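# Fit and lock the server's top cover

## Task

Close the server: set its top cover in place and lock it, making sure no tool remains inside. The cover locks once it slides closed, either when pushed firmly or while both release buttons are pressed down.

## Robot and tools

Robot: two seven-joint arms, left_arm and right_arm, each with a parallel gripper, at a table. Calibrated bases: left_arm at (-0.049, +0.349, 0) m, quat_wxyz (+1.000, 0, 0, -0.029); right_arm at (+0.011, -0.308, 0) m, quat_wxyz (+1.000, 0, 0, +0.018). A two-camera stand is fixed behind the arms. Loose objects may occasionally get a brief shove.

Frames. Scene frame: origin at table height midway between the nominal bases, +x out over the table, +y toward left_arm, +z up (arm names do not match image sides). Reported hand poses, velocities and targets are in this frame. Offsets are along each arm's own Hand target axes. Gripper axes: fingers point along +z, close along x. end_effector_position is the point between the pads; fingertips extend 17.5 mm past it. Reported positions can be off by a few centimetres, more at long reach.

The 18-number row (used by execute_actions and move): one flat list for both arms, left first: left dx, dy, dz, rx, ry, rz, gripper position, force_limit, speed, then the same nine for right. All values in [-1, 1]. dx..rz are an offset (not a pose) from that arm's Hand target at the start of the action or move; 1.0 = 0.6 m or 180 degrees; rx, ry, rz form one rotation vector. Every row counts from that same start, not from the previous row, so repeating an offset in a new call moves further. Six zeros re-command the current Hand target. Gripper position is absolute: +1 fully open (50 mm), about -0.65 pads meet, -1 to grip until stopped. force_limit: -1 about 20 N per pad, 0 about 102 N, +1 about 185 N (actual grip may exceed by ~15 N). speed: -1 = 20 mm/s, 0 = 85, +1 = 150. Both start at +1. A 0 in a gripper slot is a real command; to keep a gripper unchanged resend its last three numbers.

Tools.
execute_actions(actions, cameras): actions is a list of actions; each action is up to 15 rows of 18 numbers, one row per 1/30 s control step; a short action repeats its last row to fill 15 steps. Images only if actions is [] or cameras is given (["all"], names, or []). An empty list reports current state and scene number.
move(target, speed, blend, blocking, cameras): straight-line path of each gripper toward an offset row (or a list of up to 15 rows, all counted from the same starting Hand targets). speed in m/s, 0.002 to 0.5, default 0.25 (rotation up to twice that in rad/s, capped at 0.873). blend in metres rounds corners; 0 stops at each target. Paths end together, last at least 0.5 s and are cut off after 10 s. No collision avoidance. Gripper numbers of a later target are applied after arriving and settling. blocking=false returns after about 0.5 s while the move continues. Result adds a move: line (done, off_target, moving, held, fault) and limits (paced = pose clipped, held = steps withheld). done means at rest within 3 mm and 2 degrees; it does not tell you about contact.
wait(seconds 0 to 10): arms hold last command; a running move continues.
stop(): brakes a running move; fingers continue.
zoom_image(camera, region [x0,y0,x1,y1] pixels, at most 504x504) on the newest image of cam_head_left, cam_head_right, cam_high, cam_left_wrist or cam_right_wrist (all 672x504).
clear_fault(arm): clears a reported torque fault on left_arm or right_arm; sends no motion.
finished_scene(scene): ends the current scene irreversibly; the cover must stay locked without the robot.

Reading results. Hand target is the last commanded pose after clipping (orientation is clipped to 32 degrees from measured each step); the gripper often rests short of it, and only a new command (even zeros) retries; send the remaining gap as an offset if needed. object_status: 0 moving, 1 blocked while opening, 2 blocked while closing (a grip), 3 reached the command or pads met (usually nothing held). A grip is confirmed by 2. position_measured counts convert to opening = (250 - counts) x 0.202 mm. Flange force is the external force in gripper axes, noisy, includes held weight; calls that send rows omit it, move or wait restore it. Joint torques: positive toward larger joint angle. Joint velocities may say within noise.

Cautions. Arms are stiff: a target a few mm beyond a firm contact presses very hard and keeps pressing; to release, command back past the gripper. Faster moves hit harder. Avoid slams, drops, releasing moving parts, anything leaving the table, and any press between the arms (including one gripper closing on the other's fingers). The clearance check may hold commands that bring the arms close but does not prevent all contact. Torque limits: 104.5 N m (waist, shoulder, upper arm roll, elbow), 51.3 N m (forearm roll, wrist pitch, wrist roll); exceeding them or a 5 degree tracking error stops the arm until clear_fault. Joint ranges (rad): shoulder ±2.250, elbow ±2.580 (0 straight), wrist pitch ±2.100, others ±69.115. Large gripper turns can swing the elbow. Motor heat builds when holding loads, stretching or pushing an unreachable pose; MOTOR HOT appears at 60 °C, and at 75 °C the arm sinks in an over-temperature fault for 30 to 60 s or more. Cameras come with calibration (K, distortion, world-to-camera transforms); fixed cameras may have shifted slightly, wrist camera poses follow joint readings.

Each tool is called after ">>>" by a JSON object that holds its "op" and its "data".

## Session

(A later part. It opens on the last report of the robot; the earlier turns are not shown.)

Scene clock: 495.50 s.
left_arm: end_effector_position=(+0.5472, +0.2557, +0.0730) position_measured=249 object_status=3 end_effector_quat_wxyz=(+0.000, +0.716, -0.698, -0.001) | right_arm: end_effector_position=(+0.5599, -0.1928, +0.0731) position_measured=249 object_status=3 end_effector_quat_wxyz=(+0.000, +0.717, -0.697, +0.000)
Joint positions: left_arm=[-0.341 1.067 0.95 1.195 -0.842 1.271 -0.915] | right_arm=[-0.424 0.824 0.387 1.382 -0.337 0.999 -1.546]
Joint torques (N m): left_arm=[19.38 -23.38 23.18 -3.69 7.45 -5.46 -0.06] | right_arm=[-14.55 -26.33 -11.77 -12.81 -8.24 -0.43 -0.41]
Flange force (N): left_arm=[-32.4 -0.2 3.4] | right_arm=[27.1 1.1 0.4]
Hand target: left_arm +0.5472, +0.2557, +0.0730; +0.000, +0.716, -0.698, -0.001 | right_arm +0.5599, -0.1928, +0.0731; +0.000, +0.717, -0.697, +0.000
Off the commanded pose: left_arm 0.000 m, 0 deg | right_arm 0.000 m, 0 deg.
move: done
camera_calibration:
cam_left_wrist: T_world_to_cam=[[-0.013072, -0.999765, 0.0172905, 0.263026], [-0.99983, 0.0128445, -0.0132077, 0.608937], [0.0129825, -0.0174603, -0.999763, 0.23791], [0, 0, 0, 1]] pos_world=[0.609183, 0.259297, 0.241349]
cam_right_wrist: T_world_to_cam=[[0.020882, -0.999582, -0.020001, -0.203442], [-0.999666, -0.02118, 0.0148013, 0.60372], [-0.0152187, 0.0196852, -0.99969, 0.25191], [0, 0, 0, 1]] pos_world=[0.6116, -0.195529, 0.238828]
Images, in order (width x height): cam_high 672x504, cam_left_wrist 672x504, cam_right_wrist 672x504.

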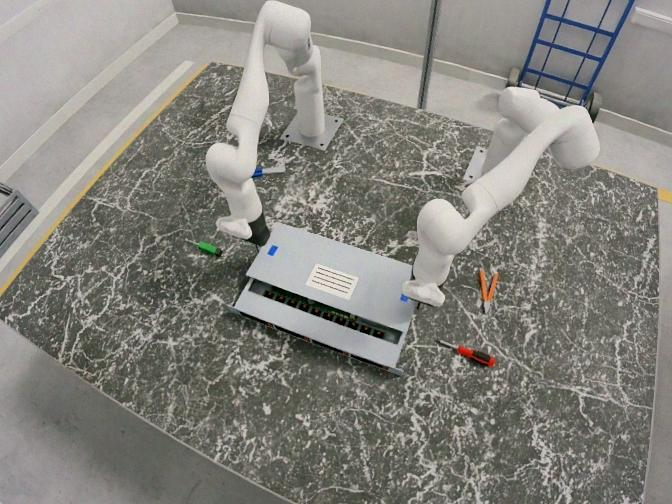

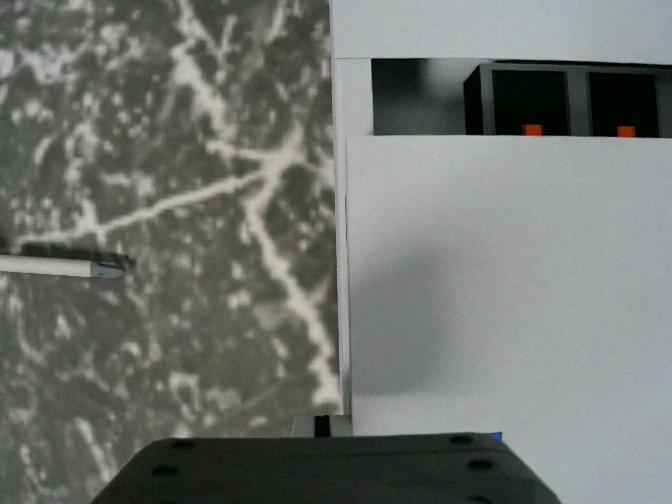

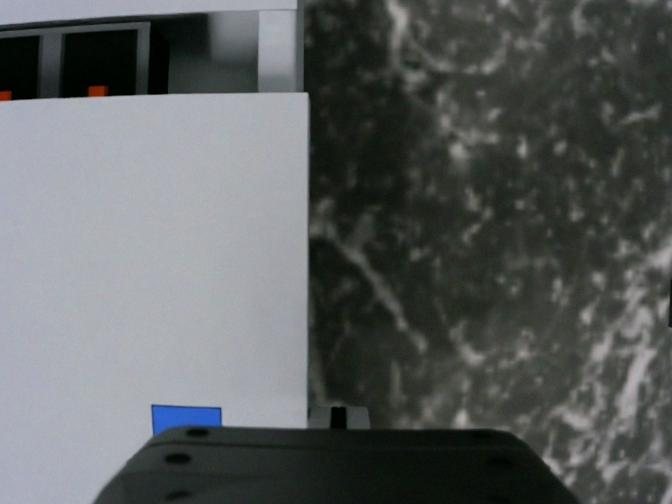

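>>> {"op": "move", "data": {"target": [-0.0057,-0.0004,0.01,0,0,-0.0015,-0.65,-1,-0.5,-0.0059,-0.0033,0.01,0,0,-0.0015,-0.65,-1,-0.5], "speed": 0.03, "cameras": ["cam_left_wrist","cam_right_wrist","cam_high"]}}

>>> {"op": "zoom_image", "data": {"camera": "cam_left_wrist", "region": [300, 0, 440, 160]}}

>>> {"op": "zoom_image", "data": {"camera": "cam_right_wrist", "region": [200, 0, 340, 160]}}

Scene clock: 511.30 s.
left_arm: end_effector_position=(+0.5474, +0.2591, +0.0670) position_measured=249 object_status=3 end_effector_quat_wxyz=(+0.000, +0.718, -0.696, -0.001) | right_arm: end_effector_position=(+0.5618, -0.1893, +0.0671) position_measured=249 object_status=3 end_effector_quat_wxyz=(+0.000, +0.718, -0.696, +0.000)
Joint positions: left_arm=[-0.347 1.073 0.945 1.202 -0.847 1.259 -0.912] | right_arm=[-0.426 0.837 0.383 1.377 -0.339 0.992 -1.546]
Joint torques (N m): left_arm=[16.77 -24.14 21.34 -4.46 6.21 -4.97 0] | right_arm=[-16.57 -26.35 -13.9 -13 -9.26 -0.29 -0.47]
Flange force (N): left_arm=[-28.3 0.6 3.9] | right_arm=[30.6 0.9 -0.5]
Hand target: left_arm +0.5474, +0.2591, +0.0670; +0.000, +0.718, -0.696, -0.001 | right_arm +0.5618, -0.1893, +0.0671; +0.000, +0.718, -0.696, +0.000
Off the commanded pose: left_arm 0.000 m, 0 deg | right_arm 0.000 m, 0 deg.
move: done
camera_calibration:
cam_left_wrist: T_world_to_cam=[[-0.00837068, -0.999813, 0.0174143, 0.263979], [-0.99988, 0.00814126, -0.0132039, 0.610262], [0.0130597, -0.0175227, -0.999761, 0.231843], [0, 0, 0, 1]] pos_world=[0.60937, 0.263024, 0.235249]
cam_right_wrist: T_world_to_cam=[[0.0254908, -0.999478, -0.0198479, -0.202663], [-0.999558, -0.0257864, 0.0147791, 0.604765], [-0.0152832, 0.0194624, -0.999694, 0.245864], [0, 0, 0, 1]] pos_world=[0.613421, -0.191748, 0.232828]
Images, in order (width x height): cam_high 672x504, cam_left_wrist 672x504, cam_right_wrist 672x504.

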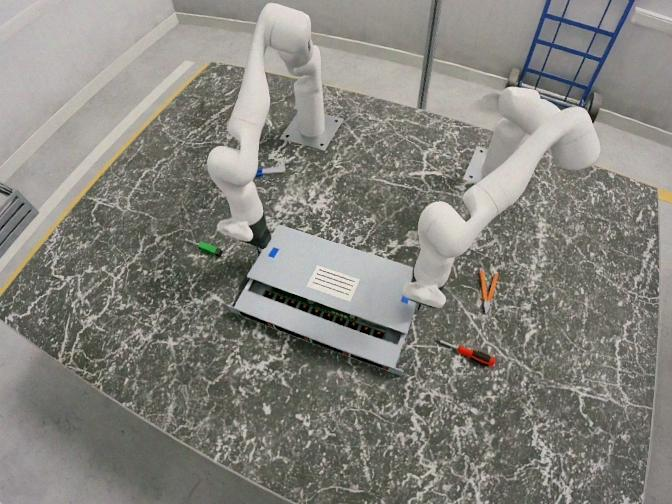

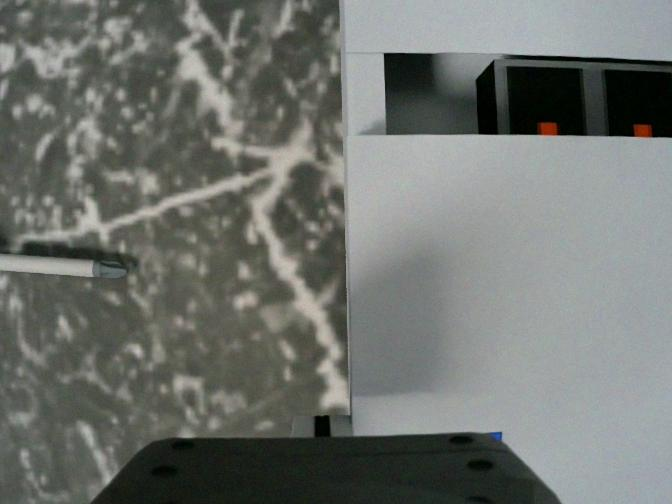

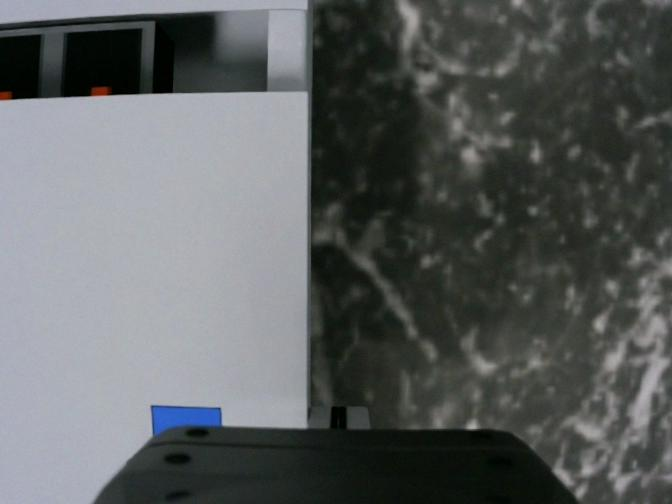

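Scaled by 3.150.

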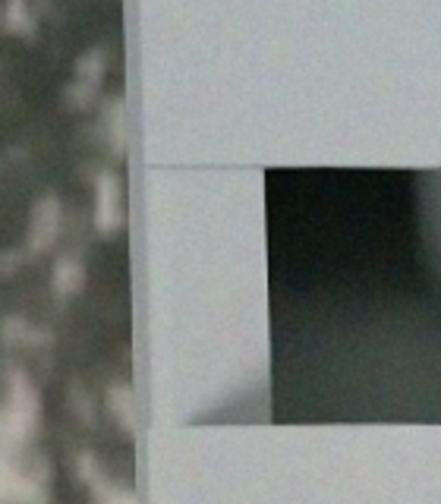

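Scaled by 3.150.

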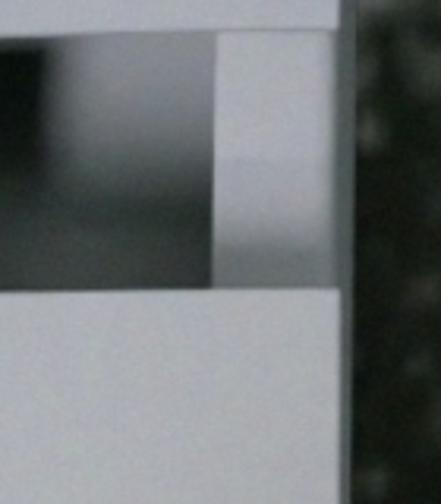

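>>> {"op": "move", "data": {"target": [[-0.0007,0,0,0,0,0,-0.65,-1,-0.5,-0.0007,0,0,0,0,0,-0.65,-1,-0.5],[-0.0007,0,0.0067,0,0,0,-0.65,-1,-0.5,-0.0007,0,0.0067,0,0,0,-0.65,-1,-0.5]], "speed": 0.02}}

>>> {"op": "move", "data": {"target": [0,0,0.0025,0,0,0,-0.65,-1,-0.5,0,0,0.0025,0,0,0,-0.65,-1,-0.5], "speed": 0.02, "cameras": ["cam_left_wrist","cam_right_wrist"]}}

Scene clock: 516.80 s.
left_arm: end_effector_position=(+0.5474, +0.2596, +0.0629) position_measured=249 object_status=3 end_effector_quat_wxyz=(+0.000, +0.718, -0.696, -0.001) | right_arm: end_effector_position=(+0.5618, -0.1888, +0.0631) position_measured=249 object_status=3 end_effector_quat_wxyz=(+0.000, +0.718, -0.696, +0.000)
Joint positions: left_arm=[-0.348 1.078 0.942 1.206 -0.85 1.251 -0.91] | right_arm=[-0.426 0.843 0.382 1.38 -0.342 0.983 -1.545]
Joint torques (N m): left_arm=[12.86 -25.06 18.51 -5.68 4.58 -4.19 0.09] | right_arm=[-20.42 -24.42 -18.38 -10.74 -10.94 1.48 -0.48]
Flange force (N): left_arm=[-22.2 2.2 4.4] | right_arm=[36.6 -4.3 -3.6]
Hand target: left_arm +0.5474, +0.2596, +0.0629; +0.000, +0.718, -0.696, -0.001 | right_arm +0.5618, -0.1888, +0.0631; +0.000, +0.718, -0.696, +0.000
Off the commanded pose: left_arm 0.000 m, 0 deg | right_arm 0.000 m, 0 deg.
move: done

Scene clock: 517.50 s.
left_arm: end_effector_position=(+0.5474, +0.2596, +0.0614) position_measured=249 object_status=3 end_effector_quat_wxyz=(+0.000, +0.718, -0.696, -0.001) | right_arm: end_effector_position=(+0.5618, -0.1888, +0.0616) position_measured=249 object_status=3 end_effector_quat_wxyz=(+0.000, +0.718, -0.696, +0.000)
Joint positions: left_arm=[-0.347 1.08 0.941 1.207 -0.852 1.249 -0.909] | right_arm=[-0.426 0.845 0.381 1.381 -0.342 0.98 -1.545]
Joint torques (N m): left_arm=[13.31 -25 19 -5.52 4.68 -4.27 0.12] | right_arm=[-20.23 -23.92 -18.25 -10.51 -10.81 1.38 -0.4]
Flange force (N): left_arm=[-22.9 2.0 4.4] | right_arm=[36.1 -4.4 -4.7]
Hand target: left_arm +0.5474, +0.2596, +0.0614; +0.000, +0.718, -0.696, -0.001 | right_arm +0.5618, -0.1888, +0.0616; +0.000, +0.718, -0.696, +0.000
Off the commanded pose: left_arm 0.000 m, 0 deg | right_arm 0.000 m, 0 deg.
move: done
camera_calibration:
cam_left_wrist: T_world_to_cam=[[-0.00827072, -0.999814, 0.0174148, 0.264514], [-0.999881, 0.00804132, -0.0132017, 0.610111], [0.0130592, -0.0175219, -0.999761, 0.226355], [0, 0, 0, 1]] pos_world=[0.60927, 0.263525, 0.229749]
cam_right_wrist: T_world_to_cam=[[0.0255876, -0.999473, -0.0199514, -0.20241], [-0.999554, -0.0258866, 0.0148759, 0.604814], [-0.0153845, 0.0195619, -0.99969, 0.240338], [0, 0, 0, 1]] pos_world=[0.613422, -0.191348, 0.227228]
Images, in order (width x height): cam_left_wrist 672x504, cam_right_wrist 672x504.

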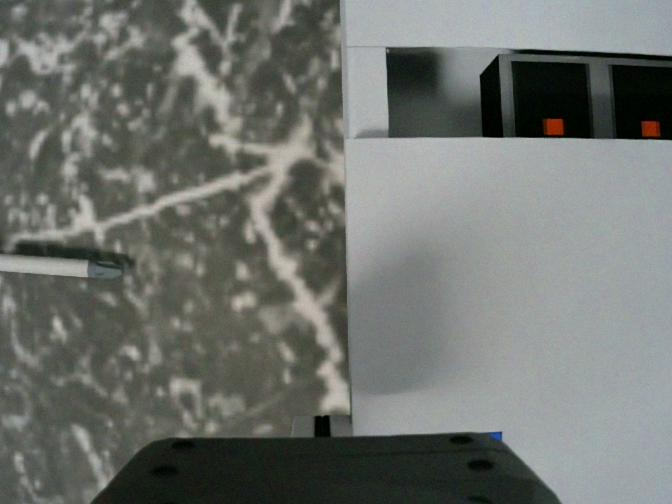

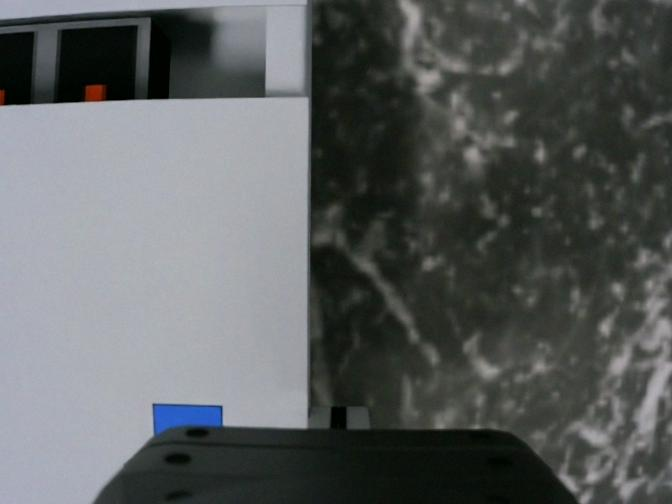

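>>> {"op": "move", "data": {"target": [0.0013,0,-0.0017,0,0,0,-0.65,-1,-0.5,0.0013,0,-0.0017,0,0,0,-0.65,-1,-0.5], "speed": 0.02}}

>>> {"op": "move", "data": {"target": [0.0007,0,0.005,0,0,0,-0.65,-1,-0.5,0.0007,0,0.005,0,0,0,-0.65,-1,-0.5], "speed": 0.02, "cameras": ["cam_left_wrist","cam_right_wrist","cam_high"]}}

>>> {"op": "zoom_image", "data": {"camera": "cam_left_wrist", "region": [300, 0, 440, 160]}}

>>> {"op": "zoom_image", "data": {"camera": "cam_right_wrist", "region": [200, 0, 340, 160]}}

>>> {"op": "zoom_image", "data": {"camera": "cam_high", "region": [215, 200, 435, 380]}}

Scene clock: 527.00 s.
left_arm: end_effector_position=(+0.5474, +0.2588, +0.0625) position_measured=249 object_status=3 end_effector_quat_wxyz=(+0.000, +0.718, -0.696, -0.001) | right_arm: end_effector_position=(+0.5618, -0.1896, +0.0626) position_measured=249 object_status=3 end_effector_quat_wxyz=(+0.000, +0.718, -0.696, +0.000)
Joint positions: left_arm=[-0.346 1.079 0.942 1.206 -0.851 1.251 -0.908] | right_arm=[-0.425 0.844 0.381 1.381 -0.342 0.982 -1.544]
Joint torques (N m): left_arm=[17.34 -24.08 21.84 -4.29 6.42 -5.14 0.03] | right_arm=[-17.02 -25.39 -14.71 -11.07 -9.26 0.85 -0.41]
Flange force (N): left_arm=[-29.3 0.5 3.9] | right_arm=[30.6 -3.1 -1.4]
Hand target: left_arm +0.5474, +0.2588, +0.0625; +0.000, +0.718, -0.696, -0.001 | right_arm +0.5618, -0.1896, +0.0626; +0.000, +0.718, -0.696, +0.000
Off the commanded pose: left_arm 0.000 m, 0 deg | right_arm 0.000 m, 0 deg.
move: done

Scene clock: 527.70 s.
left_arm: end_effector_position=(+0.5474, +0.2584, +0.0595) position_measured=249 object_status=3 end_effector_quat_wxyz=(+0.000, +0.718, -0.696, -0.001) | right_arm: end_effector_position=(+0.5618, -0.1900, +0.0596) position_measured=249 object_status=3 end_effector_quat_wxyz=(+0.000, +0.718, -0.696, +0.000)
Joint positions: left_arm=[-0.345 1.083 0.94 1.208 -0.853 1.245 -0.906] | right_arm=[-0.424 0.848 0.38 1.383 -0.343 0.975 -1.542]
Joint torques (N m): left_arm=[19.28 -23.51 23.41 -3.38 7.32 -5.53 -0.06] | right_arm=[-14.51 -26.25 -11.92 -12.57 -8.1 -0.38 -0.4]
Flange force (N): left_arm=[-32.1 -1.1 3.6] | right_arm=[26.9 1.2 -0.4]
Hand target: left_arm +0.5474, +0.2584, +0.0595; +0.000, +0.718, -0.696, -0.001 | right_arm +0.5618, -0.1900, +0.0596; +0.000, +0.718, -0.696, +0.000
Off the commanded pose: left_arm 0.000 m, 0 deg | right_arm 0.000 m, 0 deg.
move: done
camera_calibration:
cam_left_wrist: T_world_to_cam=[[-0.00827195, -0.999816, 0.017314, 0.263372], [-0.999879, 0.00804214, -0.0133009, 0.610217], [0.0131592, -0.017422, -0.999762, 0.224346], [0, 0, 0, 1]] pos_world=[0.60937, 0.262325, 0.227849]
cam_right_wrist: T_world_to_cam=[[0.0255897, -0.999473, -0.0199489, -0.203652], [-0.999556, -0.0258867, 0.0147759, 0.604935], [-0.0152845, 0.0195619, -0.999692, 0.238402], [0, 0, 0, 1]] pos_world=[0.613522, -0.192548, 0.225328]
Images, in order (width x height): cam_high 672x504, cam_left_wrist 672x504, cam_right_wrist 672x504.

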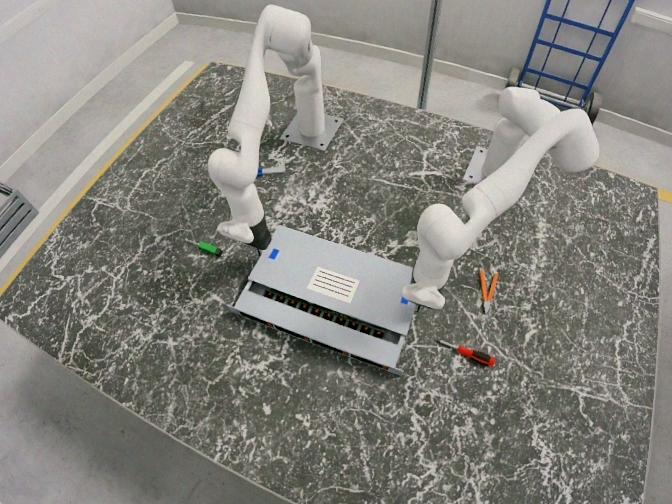

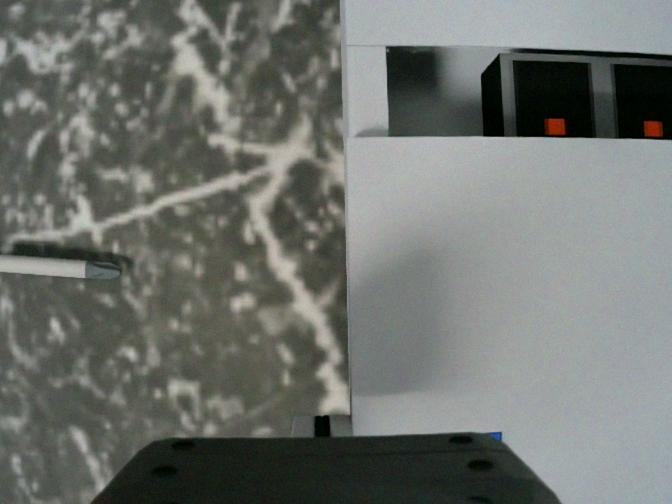

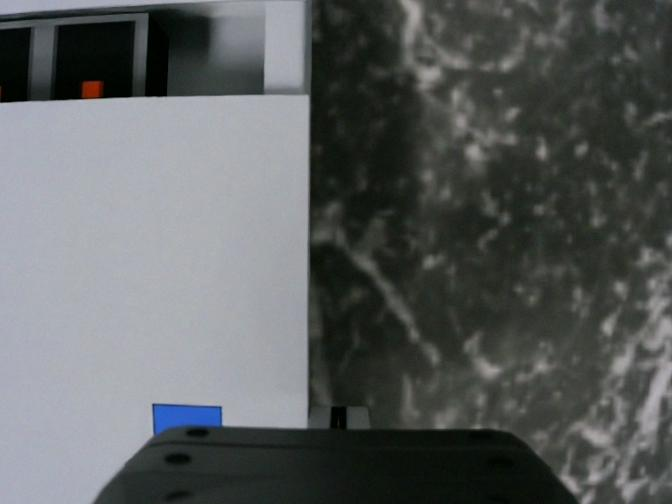

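Scaled by 3.150.

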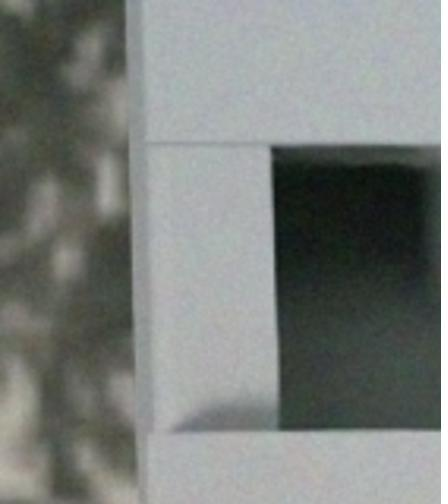

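Scaled by 3.150.

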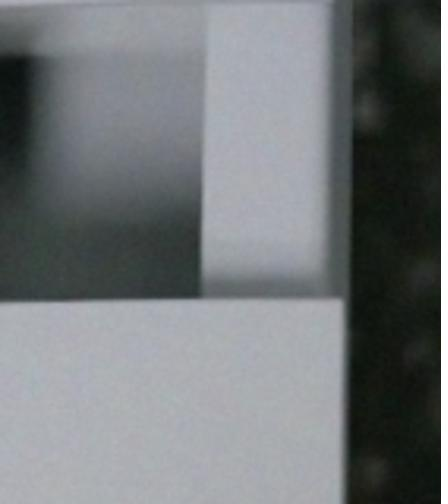

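Scaled by 2.291 from the camera's 672x504 image, which has a finer 960x720 frame.

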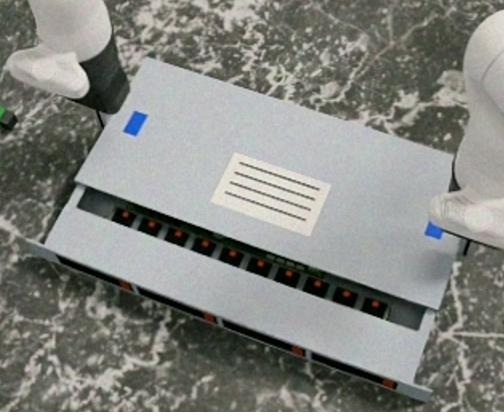

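>>> {"op": "move", "data": {"target": [0,0,0.005,0,0,0,-0.65,-1,-0.5,0,0,0.005,0,0,0,-0.65,-1,-0.5], "speed": 0.02}}

>>> {"op": "move", "data": {"target": [0,0,0.0033,0,0,0,-0.65,-1,-0.5,0,0,0.0033,0,0,0,-0.65,-1,-0.5], "speed": 0.02}}

Scene clock: 532.13 s.
left_arm: end_effector_position=(+0.5474, +0.2584, +0.0565) position_measured=249 object_status=3 end_effector_quat_wxyz=(+0.000, +0.718, -0.696, -0.001) | right_arm: end_effector_position=(+0.5619, -0.1900, +0.0567) position_measured=249 object_status=3 end_effector_quat_wxyz=(+0.000, +0.718, -0.696, +0.000)
Joint positions: left_arm=[-0.345 1.086 0.938 1.21 -0.856 1.24 -0.904] | right_arm=[-0.423 0.852 0.378 1.386 -0.345 0.969 -1.541]
Joint torques (N m): left_arm=[19.37 -23.43 23.41 -3.46 7.32 -5.55 -0.01] | right_arm=[-14.8 -19.44 -13.31 -10.21 -8.21 -0.9 -0.44]
Flange force (N): left_arm=[-32.5 -0.3 3.5] | right_arm=[27.7 2.9 -13.6]
Hand target: left_arm +0.5474, +0.2584, +0.0565; +0.000, +0.718, -0.696, -0.001 | right_arm +0.5618, -0.1900, +0.0566; +0.000, +0.718, -0.696, +0.000
Off the commanded pose: left_arm 0.000 m, 0 deg | right_arm 0.000 m, 0 deg.
move: done

Scene clock: 532.83 s.
left_arm: end_effector_position=(+0.5474, +0.2584, +0.0545) position_measured=249 object_status=3 end_effector_quat_wxyz=(+0.000, +0.718, -0.696, -0.001) | right_arm: end_effector_position=(+0.5618, -0.1900, +0.0546) position_measured=249 object_status=3 end_effector_quat_wxyz=(+0.000, +0.718, -0.696, +0.000)
Joint positions: left_arm=[-0.345 1.089 0.936 1.212 -0.858 1.237 -0.903] | right_arm=[-0.422 0.854 0.377 1.387 -0.346 0.965 -1.54]
Joint torques (N m): left_arm=[19.94 -16.13 20.8 -1.55 7.11 -6.45 -0.03] | right_arm=[-15.2 -18.4 -13.98 -8 -8.13 0.44 -0.39]
Flange force (N): left_arm=[-33.9 2.1 -10.8] | right_arm=[27.5 -1.8 -14.2]
Hand target: left_arm +0.5474, +0.2584, +0.0545; +0.000, +0.718, -0.696, -0.001 | right_arm +0.5618, -0.1900, +0.0546; +0.000, +0.718, -0.696, +0.000
Off the commanded pose: left_arm 0.000 m, 0 deg | right_arm 0.000 m, 0 deg.
move: done

>>> {"op": "move", "data": {"target": [0.0002,-0.0083,0,0,0,0,-0.65,-1,-0.5,0.0001,-0.0083,0,0,0,0,-0.65,-1,-0.5], "speed": 0.02, "cameras": ["cam_left_wrist","cam_right_wrist","cam_high"]}}

>>> {"op": "zoom_image", "data": {"camera": "cam_high", "region": [215, 200, 435, 380]}}

>>> {"op": "zoom_image", "data": {"camera": "cam_right_wrist", "region": [200, 0, 340, 160]}}

Scene clock: 541.30 s.
left_arm: end_effector_position=(+0.5524, +0.2584, +0.0545) position_measured=249 object_status=3 end_effector_quat_wxyz=(+0.000, +0.718, -0.696, -0.001) | right_arm: end_effector_position=(+0.5668, -0.1899, +0.0546) position_measured=249 object_status=3 end_effector_quat_wxyz=(+0.000, +0.718, -0.696, +0.000)
Joint positions: left_arm=[-0.338 1.097 0.936 1.188 -0.858 1.247 -0.914] | right_arm=[-0.418 0.864 0.377 1.366 -0.346 0.976 -1.541]
Joint torques (N m): left_arm=[20.82 -20.98 23.34 -4.04 7.05 -7.54 -0.03] | right_arm=[-14.19 -22.55 -12.08 -11.93 -7.96 -1.39 -0.4]
Flange force (N): left_arm=[-35.6 5.3 -3.4] | right_arm=[26.5 4.1 -8.7]
Hand target: left_arm +0.5524, +0.2584, +0.0545; +0.000, +0.718, -0.696, -0.001 | right_arm +0.5668, -0.1899, +0.0546; +0.000, +0.718, -0.696, +0.000
Off the commanded pose: left_arm 0.000 m, 0 deg | right_arm 0.000 m, 0 deg.
move: done
camera_calibration:
cam_left_wrist: T_world_to_cam=[[-0.00837017, -0.999815, 0.0173143, 0.26356], [-0.99988, 0.00814207, -0.0132031, 0.615103], [0.0130597, -0.0174228, -0.999763, 0.219343], [0, 0, 0, 1]] pos_world=[0.61437, 0.262324, 0.222849]
cam_right_wrist: T_world_to_cam=[[0.025588, -0.999472, -0.0200488, -0.203654], [-0.999556, -0.0258865, 0.0147733, 0.609913], [-0.0152845, 0.0196619, -0.99969, 0.233493], [0, 0, 0, 1]] pos_world=[0.618422, -0.192348, 0.220327]
Images, in order (width x height): cam_high 672x504, cam_left_wrist 672x504, cam_right_wrist 672x504.

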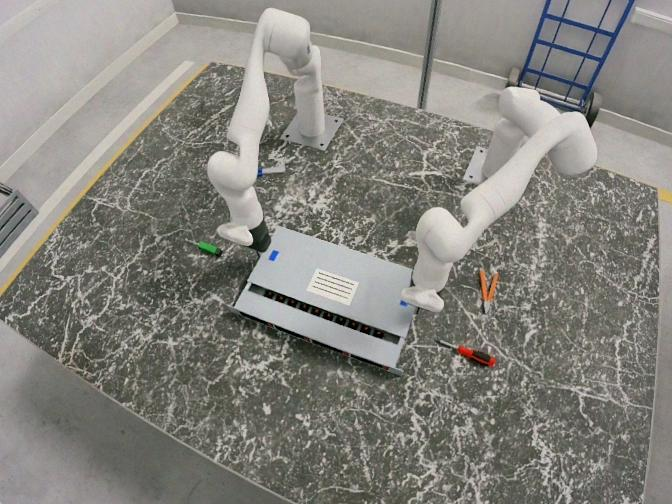

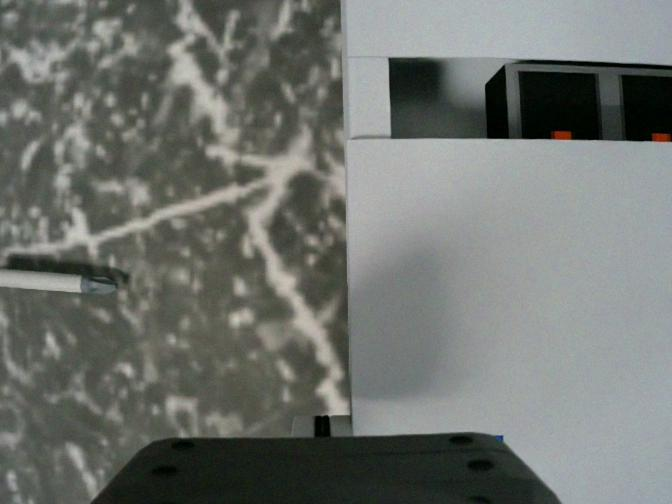

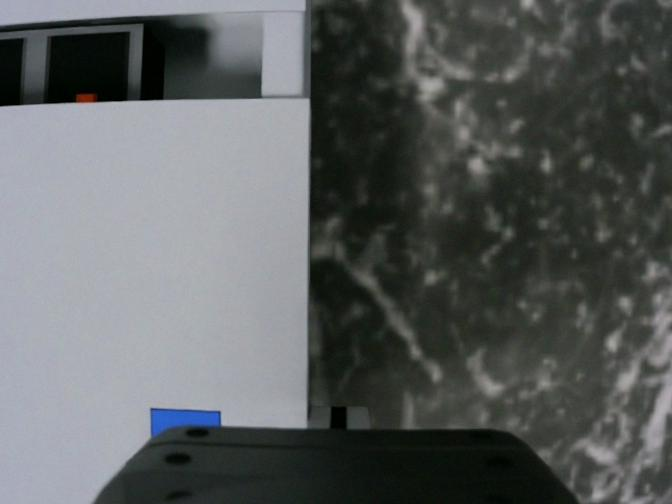

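Scaled by 2.291 from the camera's 672x504 image, which has a finer 960x720 frame.

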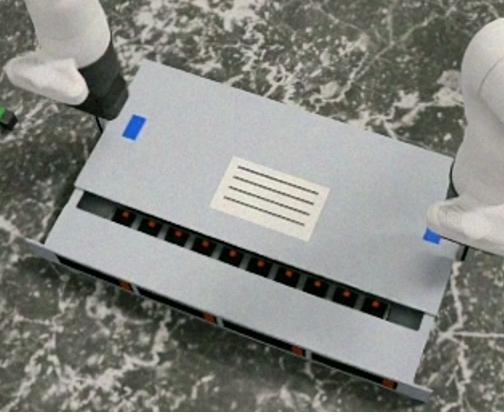

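Scaled by 3.150.

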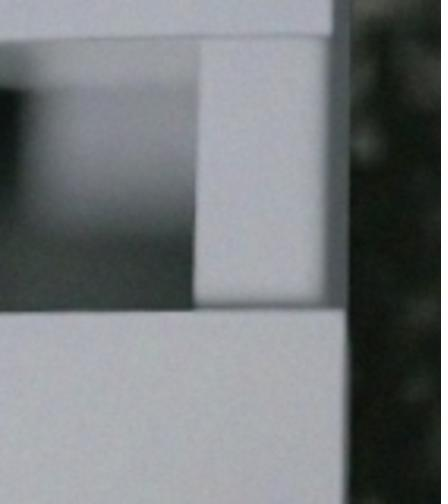

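>>> {"op": "move", "data": {"target": [0.0002,-0.0083,0,0,0,0,-0.65,-1,-0.5,0.0001,-0.0083,0,0,0,0,-0.65,-1,-0.5], "speed": 0.02}}

>>> {"op": "move", "data": {"target": [0.0002,-0.0067,0,0,0,0,-0.65,-1,-0.5,0.0001,-0.0067,0,0,0,0,-0.65,-1,-0.5], "speed": 0.02, "cameras": ["cam_left_wrist","cam_right_wrist","cam_high"]}}

>>> {"op": "zoom_image", "data": {"camera": "cam_right_wrist", "region": [200, 0, 340, 160]}}

>>> {"op": "zoom_image", "data": {"camera": "cam_left_wrist", "region": [310, 20, 430, 160]}}

Scene clock: 549.17 s.
left_arm: end_effector_position=(+0.5574, +0.2584, +0.0545) position_measured=249 object_status=3 end_effector_quat_wxyz=(+0.000, +0.718, -0.696, -0.001) | right_arm: end_effector_position=(+0.5718, -0.1899, +0.0546) position_measured=249 object_status=3 end_effector_quat_wxyz=(+0.000, +0.718, -0.696, +0.000)
Joint positions: left_arm=[-0.331 1.106 0.935 1.163 -0.858 1.257 -0.925] | right_arm=[-0.413 0.874 0.377 1.344 -0.346 0.988 -1.542]
Joint torques (N m): left_arm=[21.8 -20.65 23.78 -4.49 7.17 -8.56 -0.01] | right_arm=[-13.34 -22.4 -11.12 -11.56 -7.47 -1.41 -0.38]
Flange force (N): left_arm=[-37.5 8.0 -5.3] | right_arm=[24.7 3.9 -8.8]
Hand target: left_arm +0.5574, +0.2584, +0.0545; +0.000, +0.718, -0.696, -0.001 | right_arm +0.5718, -0.1898, +0.0546; +0.000, +0.718, -0.696, +0.000
Off the commanded pose: left_arm 0.000 m, 0 deg | right_arm 0.000 m, 0 deg.
move: done

Scene clock: 549.87 s.
left_arm: end_effector_position=(+0.5614, +0.2584, +0.0544) position_measured=249 object_status=3 end_effector_quat_wxyz=(+0.000, +0.718, -0.696, -0.001) | right_arm: end_effector_position=(+0.5758, -0.1898, +0.0545) position_measured=249 object_status=3 end_effector_quat_wxyz=(+0.000, +0.718, -0.696, +0.000)
Joint positions: left_arm=[-0.325 1.113 0.934 1.142 -0.859 1.266 -0.934] | right_arm=[-0.409 0.882 0.377 1.327 -0.346 0.997 -1.543]
Joint torques (N m): left_arm=[22.41 -25.09 25.81 -4.67 7.94 -7.63 -0.04] | right_arm=[-13.35 -26.69 -10.48 -11.21 -7.14 0.42 -0.36]
Flange force (N): left_arm=[-37.5 4.5 3.6] | right_arm=[23.6 -1.5 0.9]
Hand target: left_arm +0.5614, +0.2584, +0.0545; +0.000, +0.718, -0.696, -0.001 | right_arm +0.5758, -0.1898, +0.0546; +0.000, +0.718, -0.696, +0.000
Off the commanded pose: left_arm 0.000 m, 0 deg | right_arm 0.000 m, 0 deg.
move: done
camera_calibration:
cam_left_wrist: T_world_to_cam=[[-0.00827072, -0.999814, 0.0174148, 0.263553], [-0.999881, 0.00804132, -0.0132017, 0.624127], [0.0130592, -0.0175219, -0.999761, 0.219151], [0, 0, 0, 1]] pos_world=[0.62337, 0.262325, 0.222749]
cam_right_wrist: T_world_to_cam=[[0.025586, -0.999475, -0.019854, -0.20383], [-0.999553, -0.0258855, 0.0149784, 0.618867], [-0.0154845, 0.0194619, -0.999691, 0.233518], [0, 0, 0, 1]] pos_world=[0.627421, -0.192248, 0.220129]
Images, in order (width x height): cam_high 672x504, cam_left_wrist 672x504, cam_right_wrist 672x504.

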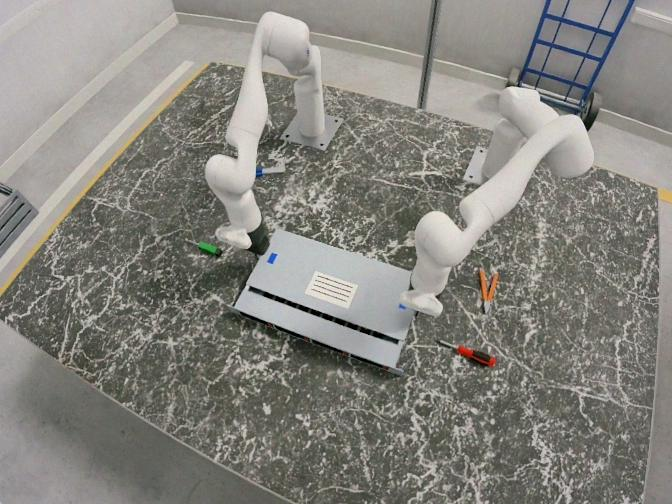

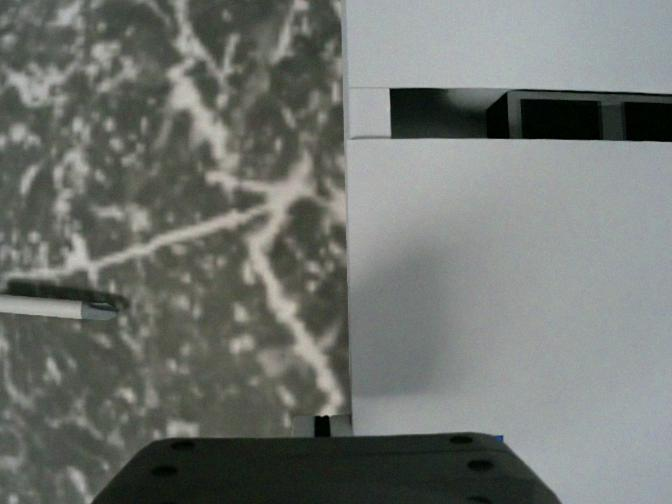

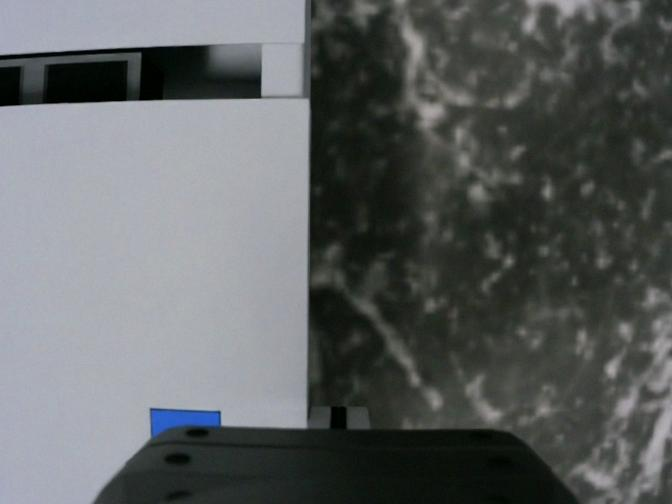

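Scaled by 3.150.

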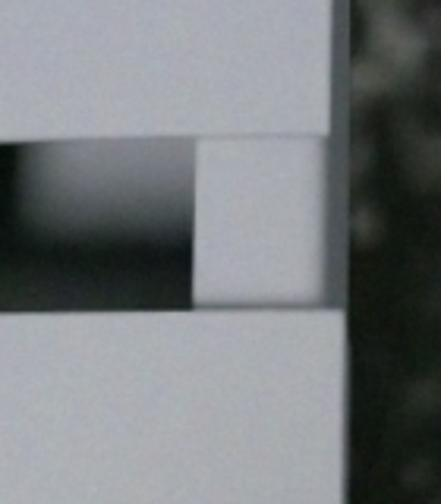

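Scaled by 3.600.

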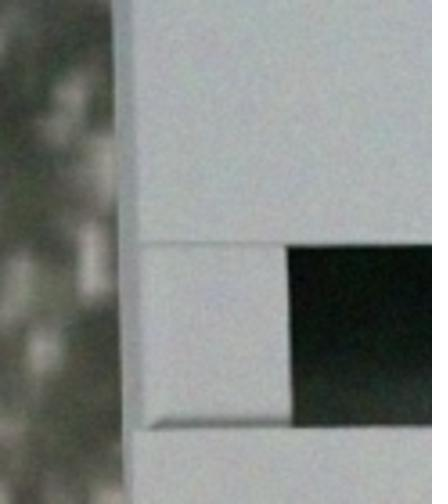

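>>> {"op": "move", "data": {"target": [0,0,0.0042,0,0,0,-0.65,-1,-0.5,0,0,0.0042,0,0,0,-0.65,-1,-0.5], "speed": 0.02}}

Scene clock: 554.67 s.
left_arm: end_effector_position=(+0.5614, +0.2584, +0.0520) position_measured=249 object_status=3 end_effector_quat_wxyz=(+0.000, +0.718, -0.696, -0.001) | right_arm: end_effector_position=(+0.5758, -0.1898, +0.0521) position_measured=249 object_status=3 end_effector_quat_wxyz=(+0.000, +0.718, -0.696, +0.000)
Joint positions: left_arm=[-0.325 1.116 0.933 1.144 -0.861 1.261 -0.933] | right_arm=[-0.409 0.885 0.376 1.328 -0.347 0.992 -1.542]
Joint torques (N m): left_arm=[23.43 -20.55 24.7 -1.85 8.7 -6.99 -0.04] | right_arm=[-13.06 -24.65 -10.51 -10.41 -7.01 0.29 -0.32]
Flange force (N): left_arm=[-38.6 1.0 -3.3] | right_arm=[23.1 -1.0 -2.8]
Hand target: left_arm +0.5614, +0.2584, +0.0520; +0.000, +0.718, -0.696, -0.001 | right_arm +0.5758, -0.1898, +0.0521; +0.000, +0.718, -0.696, +0.000
Off the commanded pose: left_arm 0.000 m, 0 deg | right_arm 0.000 m, 0 deg.
move: done

>>> {"op": "move", "data": {"target": [0.0001,-0.005,0.0008,0,0,0,-0.65,-1,-0.5,0.0001,-0.005,0.0008,0,0,0,-0.65,-1,-0.5], "speed": 0.02, "cameras": ["cam_left_wrist","cam_right_wrist"]}}

Scene clock: 559.63 s.
left_arm: end_effector_position=(+0.5644, +0.2585, +0.0515) position_measured=249 object_status=3 end_effector_quat_wxyz=(+0.000, +0.718, -0.696, -0.001) | right_arm: end_effector_position=(+0.5788, -0.1897, +0.0517) position_measured=249 object_status=3 end_effector_quat_wxyz=(+0.000, +0.718, -0.696, +0.000)
Joint positions: left_arm=[-0.321 1.122 0.932 1.129 -0.861 1.267 -0.939] | right_arm=[-0.406 0.891 0.376 1.316 -0.348 0.998 -1.543]
Joint torques (N m): left_arm=[23.4 -19.18 24.13 -4.75 7.25 -10.13 -0.03] | right_arm=[-12.83 -21.63 -10.66 -11.17 -7.15 -1.58 -0.42]
Flange force (N): left_arm=[-40.4 12.1 -10.0] | right_arm=[23.7 4.3 -10.6]
Hand target: left_arm +0.5644, +0.2585, +0.0515; +0.000, +0.718, -0.696, -0.001 | right_arm +0.5788, -0.1897, +0.0516; +0.000, +0.718, -0.696, +0.000
Off the commanded pose: left_arm 0.000 m, 0 deg | right_arm 0.000 m, 0 deg.
move: done
camera_calibration:
cam_left_wrist: T_world_to_cam=[[-0.00827072, -0.999814, 0.0174148, 0.263728], [-0.999881, 0.00804132, -0.0132017, 0.627087], [0.0130592, -0.0175219, -0.999761, 0.216214], [0, 0, 0, 1]] pos_world=[0.62637, 0.262425, 0.219849]
cam_right_wrist: T_world_to_cam=[[0.0255897, -0.999473, -0.0199489, -0.203844], [-0.999556, -0.0258867, 0.0147759, 0.621956], [-0.0152845, 0.0195619, -0.999692, 0.230655], [0, 0, 0, 1]] pos_world=[0.630422, -0.192148, 0.217328]
Images, in order (width x height): cam_left_wrist 672x504, cam_right_wrist 672x504.

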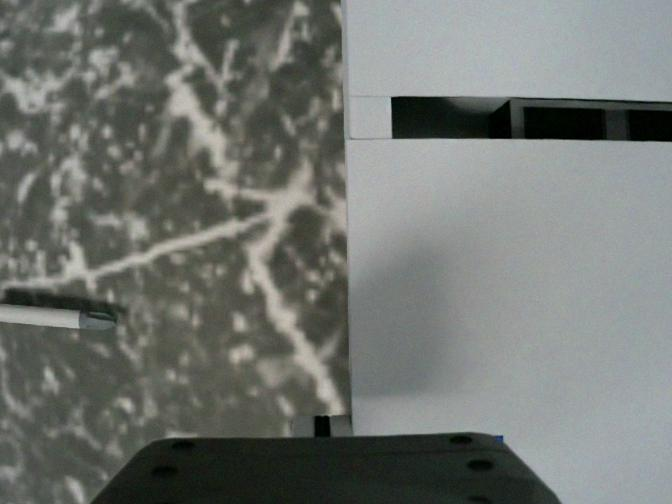

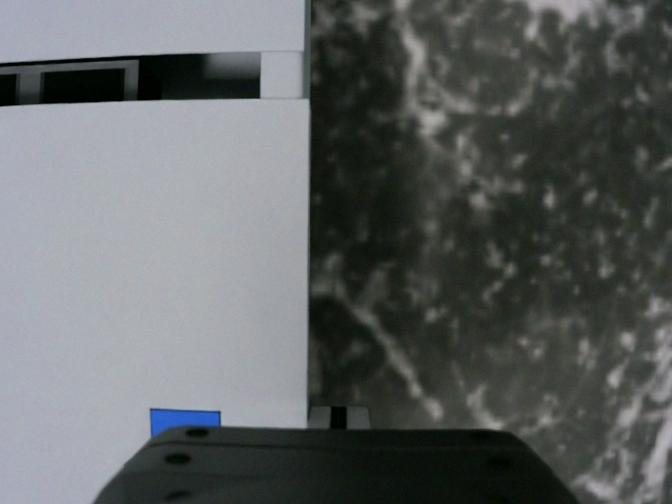

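>>> {"op": "move", "data": {"target": [0.0001,-0.0083,-0.0005,0,0,0,-0.65,-1,-0.5,0.0001,-0.0083,-0.0005,0,0,0,-0.65,-1,-0.5], "speed": 0.02}}

>>> {"op": "move", "data": {"target": [0.0001,-0.005,0,0,0,0,-0.65,-1,-0.5,0.0001,-0.005,0,0,0,0,-0.65,-1,-0.5], "speed": 0.02, "cameras": ["cam_left_wrist","cam_right_wrist","cam_high"]}}

Scene clock: 563.30 s.
left_arm: end_effector_position=(+0.5693, +0.2585, +0.0517) position_measured=249 object_status=3 end_effector_quat_wxyz=(+0.000, +0.718, -0.696, -0.001) | right_arm: end_effector_position=(+0.5837, -0.1895, +0.0519) position_measured=249 object_status=3 end_effector_quat_wxyz=(+0.000, +0.718, -0.696, +0.000)
Joint positions: left_arm=[-0.313 1.13 0.931 1.103 -0.861 1.278 -0.951] | right_arm=[-0.401 0.901 0.376 1.293 -0.348 1.011 -1.545]
Joint torques (N m): left_arm=[22.96 -24.26 25.44 -7.14 6.85 -10.69 0.03] | right_arm=[-12.68 -26.27 -9.63 -14.73 -7.42 -2.85 -0.35]
Flange force (N): left_arm=[-39.9 14.6 -2.6] | right_arm=[23.9 8.5 -4.1]
Hand target: left_arm +0.5694, +0.2585, +0.0518; +0.000, +0.718, -0.696, -0.001 | right_arm +0.5838, -0.1896, +0.0519; +0.000, +0.718, -0.696, +0.000
Off the commanded pose: left_arm 0.000 m, 0 deg | right_arm 0.000 m, 0 deg.
move: done

Scene clock: 564.00 s.
left_arm: end_effector_position=(+0.5724, +0.2586, +0.0518) position_measured=249 object_status=3 end_effector_quat_wxyz=(+0.000, +0.718, -0.696, -0.001) | right_arm: end_effector_position=(+0.5868, -0.1896, +0.0519) position_measured=249 object_status=3 end_effector_quat_wxyz=(+0.000, +0.718, -0.696, +0.000)
Joint positions: left_arm=[-0.309 1.135 0.931 1.087 -0.861 1.285 -0.958] | right_arm=[-0.398 0.907 0.376 1.279 -0.348 1.019 -1.546]
Joint torques (N m): left_arm=[23.73 -24.33 25.88 -6.99 7.21 -10.94 0] | right_arm=[-11.96 -27.21 -8.68 -14.71 -6.97 -2.68 -0.42]
Flange force (N): left_arm=[-40.9 15.0 -2.8] | right_arm=[22.5 7.9 -2.1]
Hand target: left_arm +0.5724, +0.2586, +0.0518; +0.000, +0.718, -0.696, -0.001 | right_arm +0.5868, -0.1896, +0.0519; +0.000, +0.718, -0.696, +0.000
Off the commanded pose: left_arm 0.000 m, 0 deg | right_arm 0.000 m, 0 deg.
move: done
camera_calibration:
cam_left_wrist: T_world_to_cam=[[-0.00827021, -0.999816, 0.0173149, 0.26391], [-0.999881, 0.00804213, -0.0132009, 0.634989], [0.0130592, -0.017422, -0.999763, 0.216387], [0, 0, 0, 1]] pos_world=[0.63427, 0.262525, 0.220149]
cam_right_wrist: T_world_to_cam=[[0.0255897, -0.999473, -0.0199489, -0.203943], [-0.999556, -0.0258867, 0.0147759, 0.629951], [-0.0152845, 0.0195619, -0.999692, 0.231075], [0, 0, 0, 1]] pos_world=[0.638422, -0.192048, 0.217628]
Images, in order (width x height): cam_high 672x504, cam_left_wrist 672x504, cam_right_wrist 672x504.

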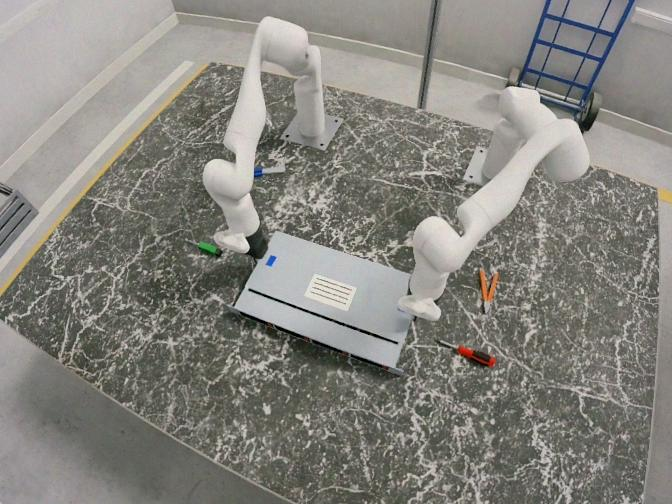

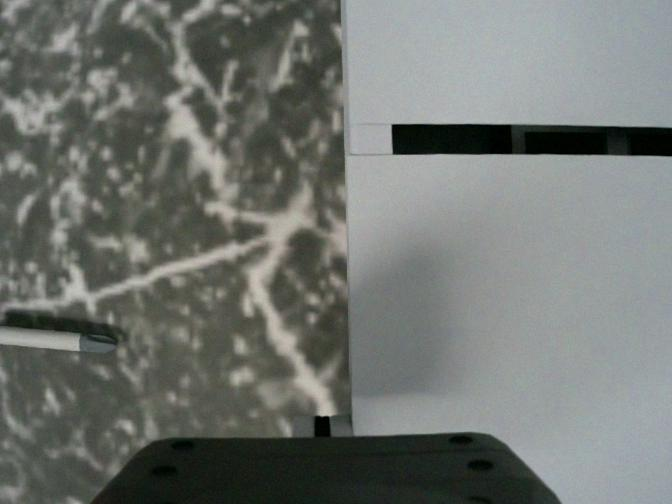

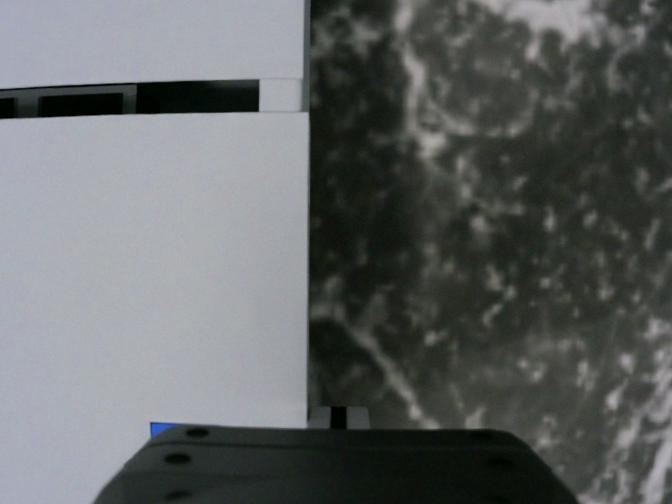

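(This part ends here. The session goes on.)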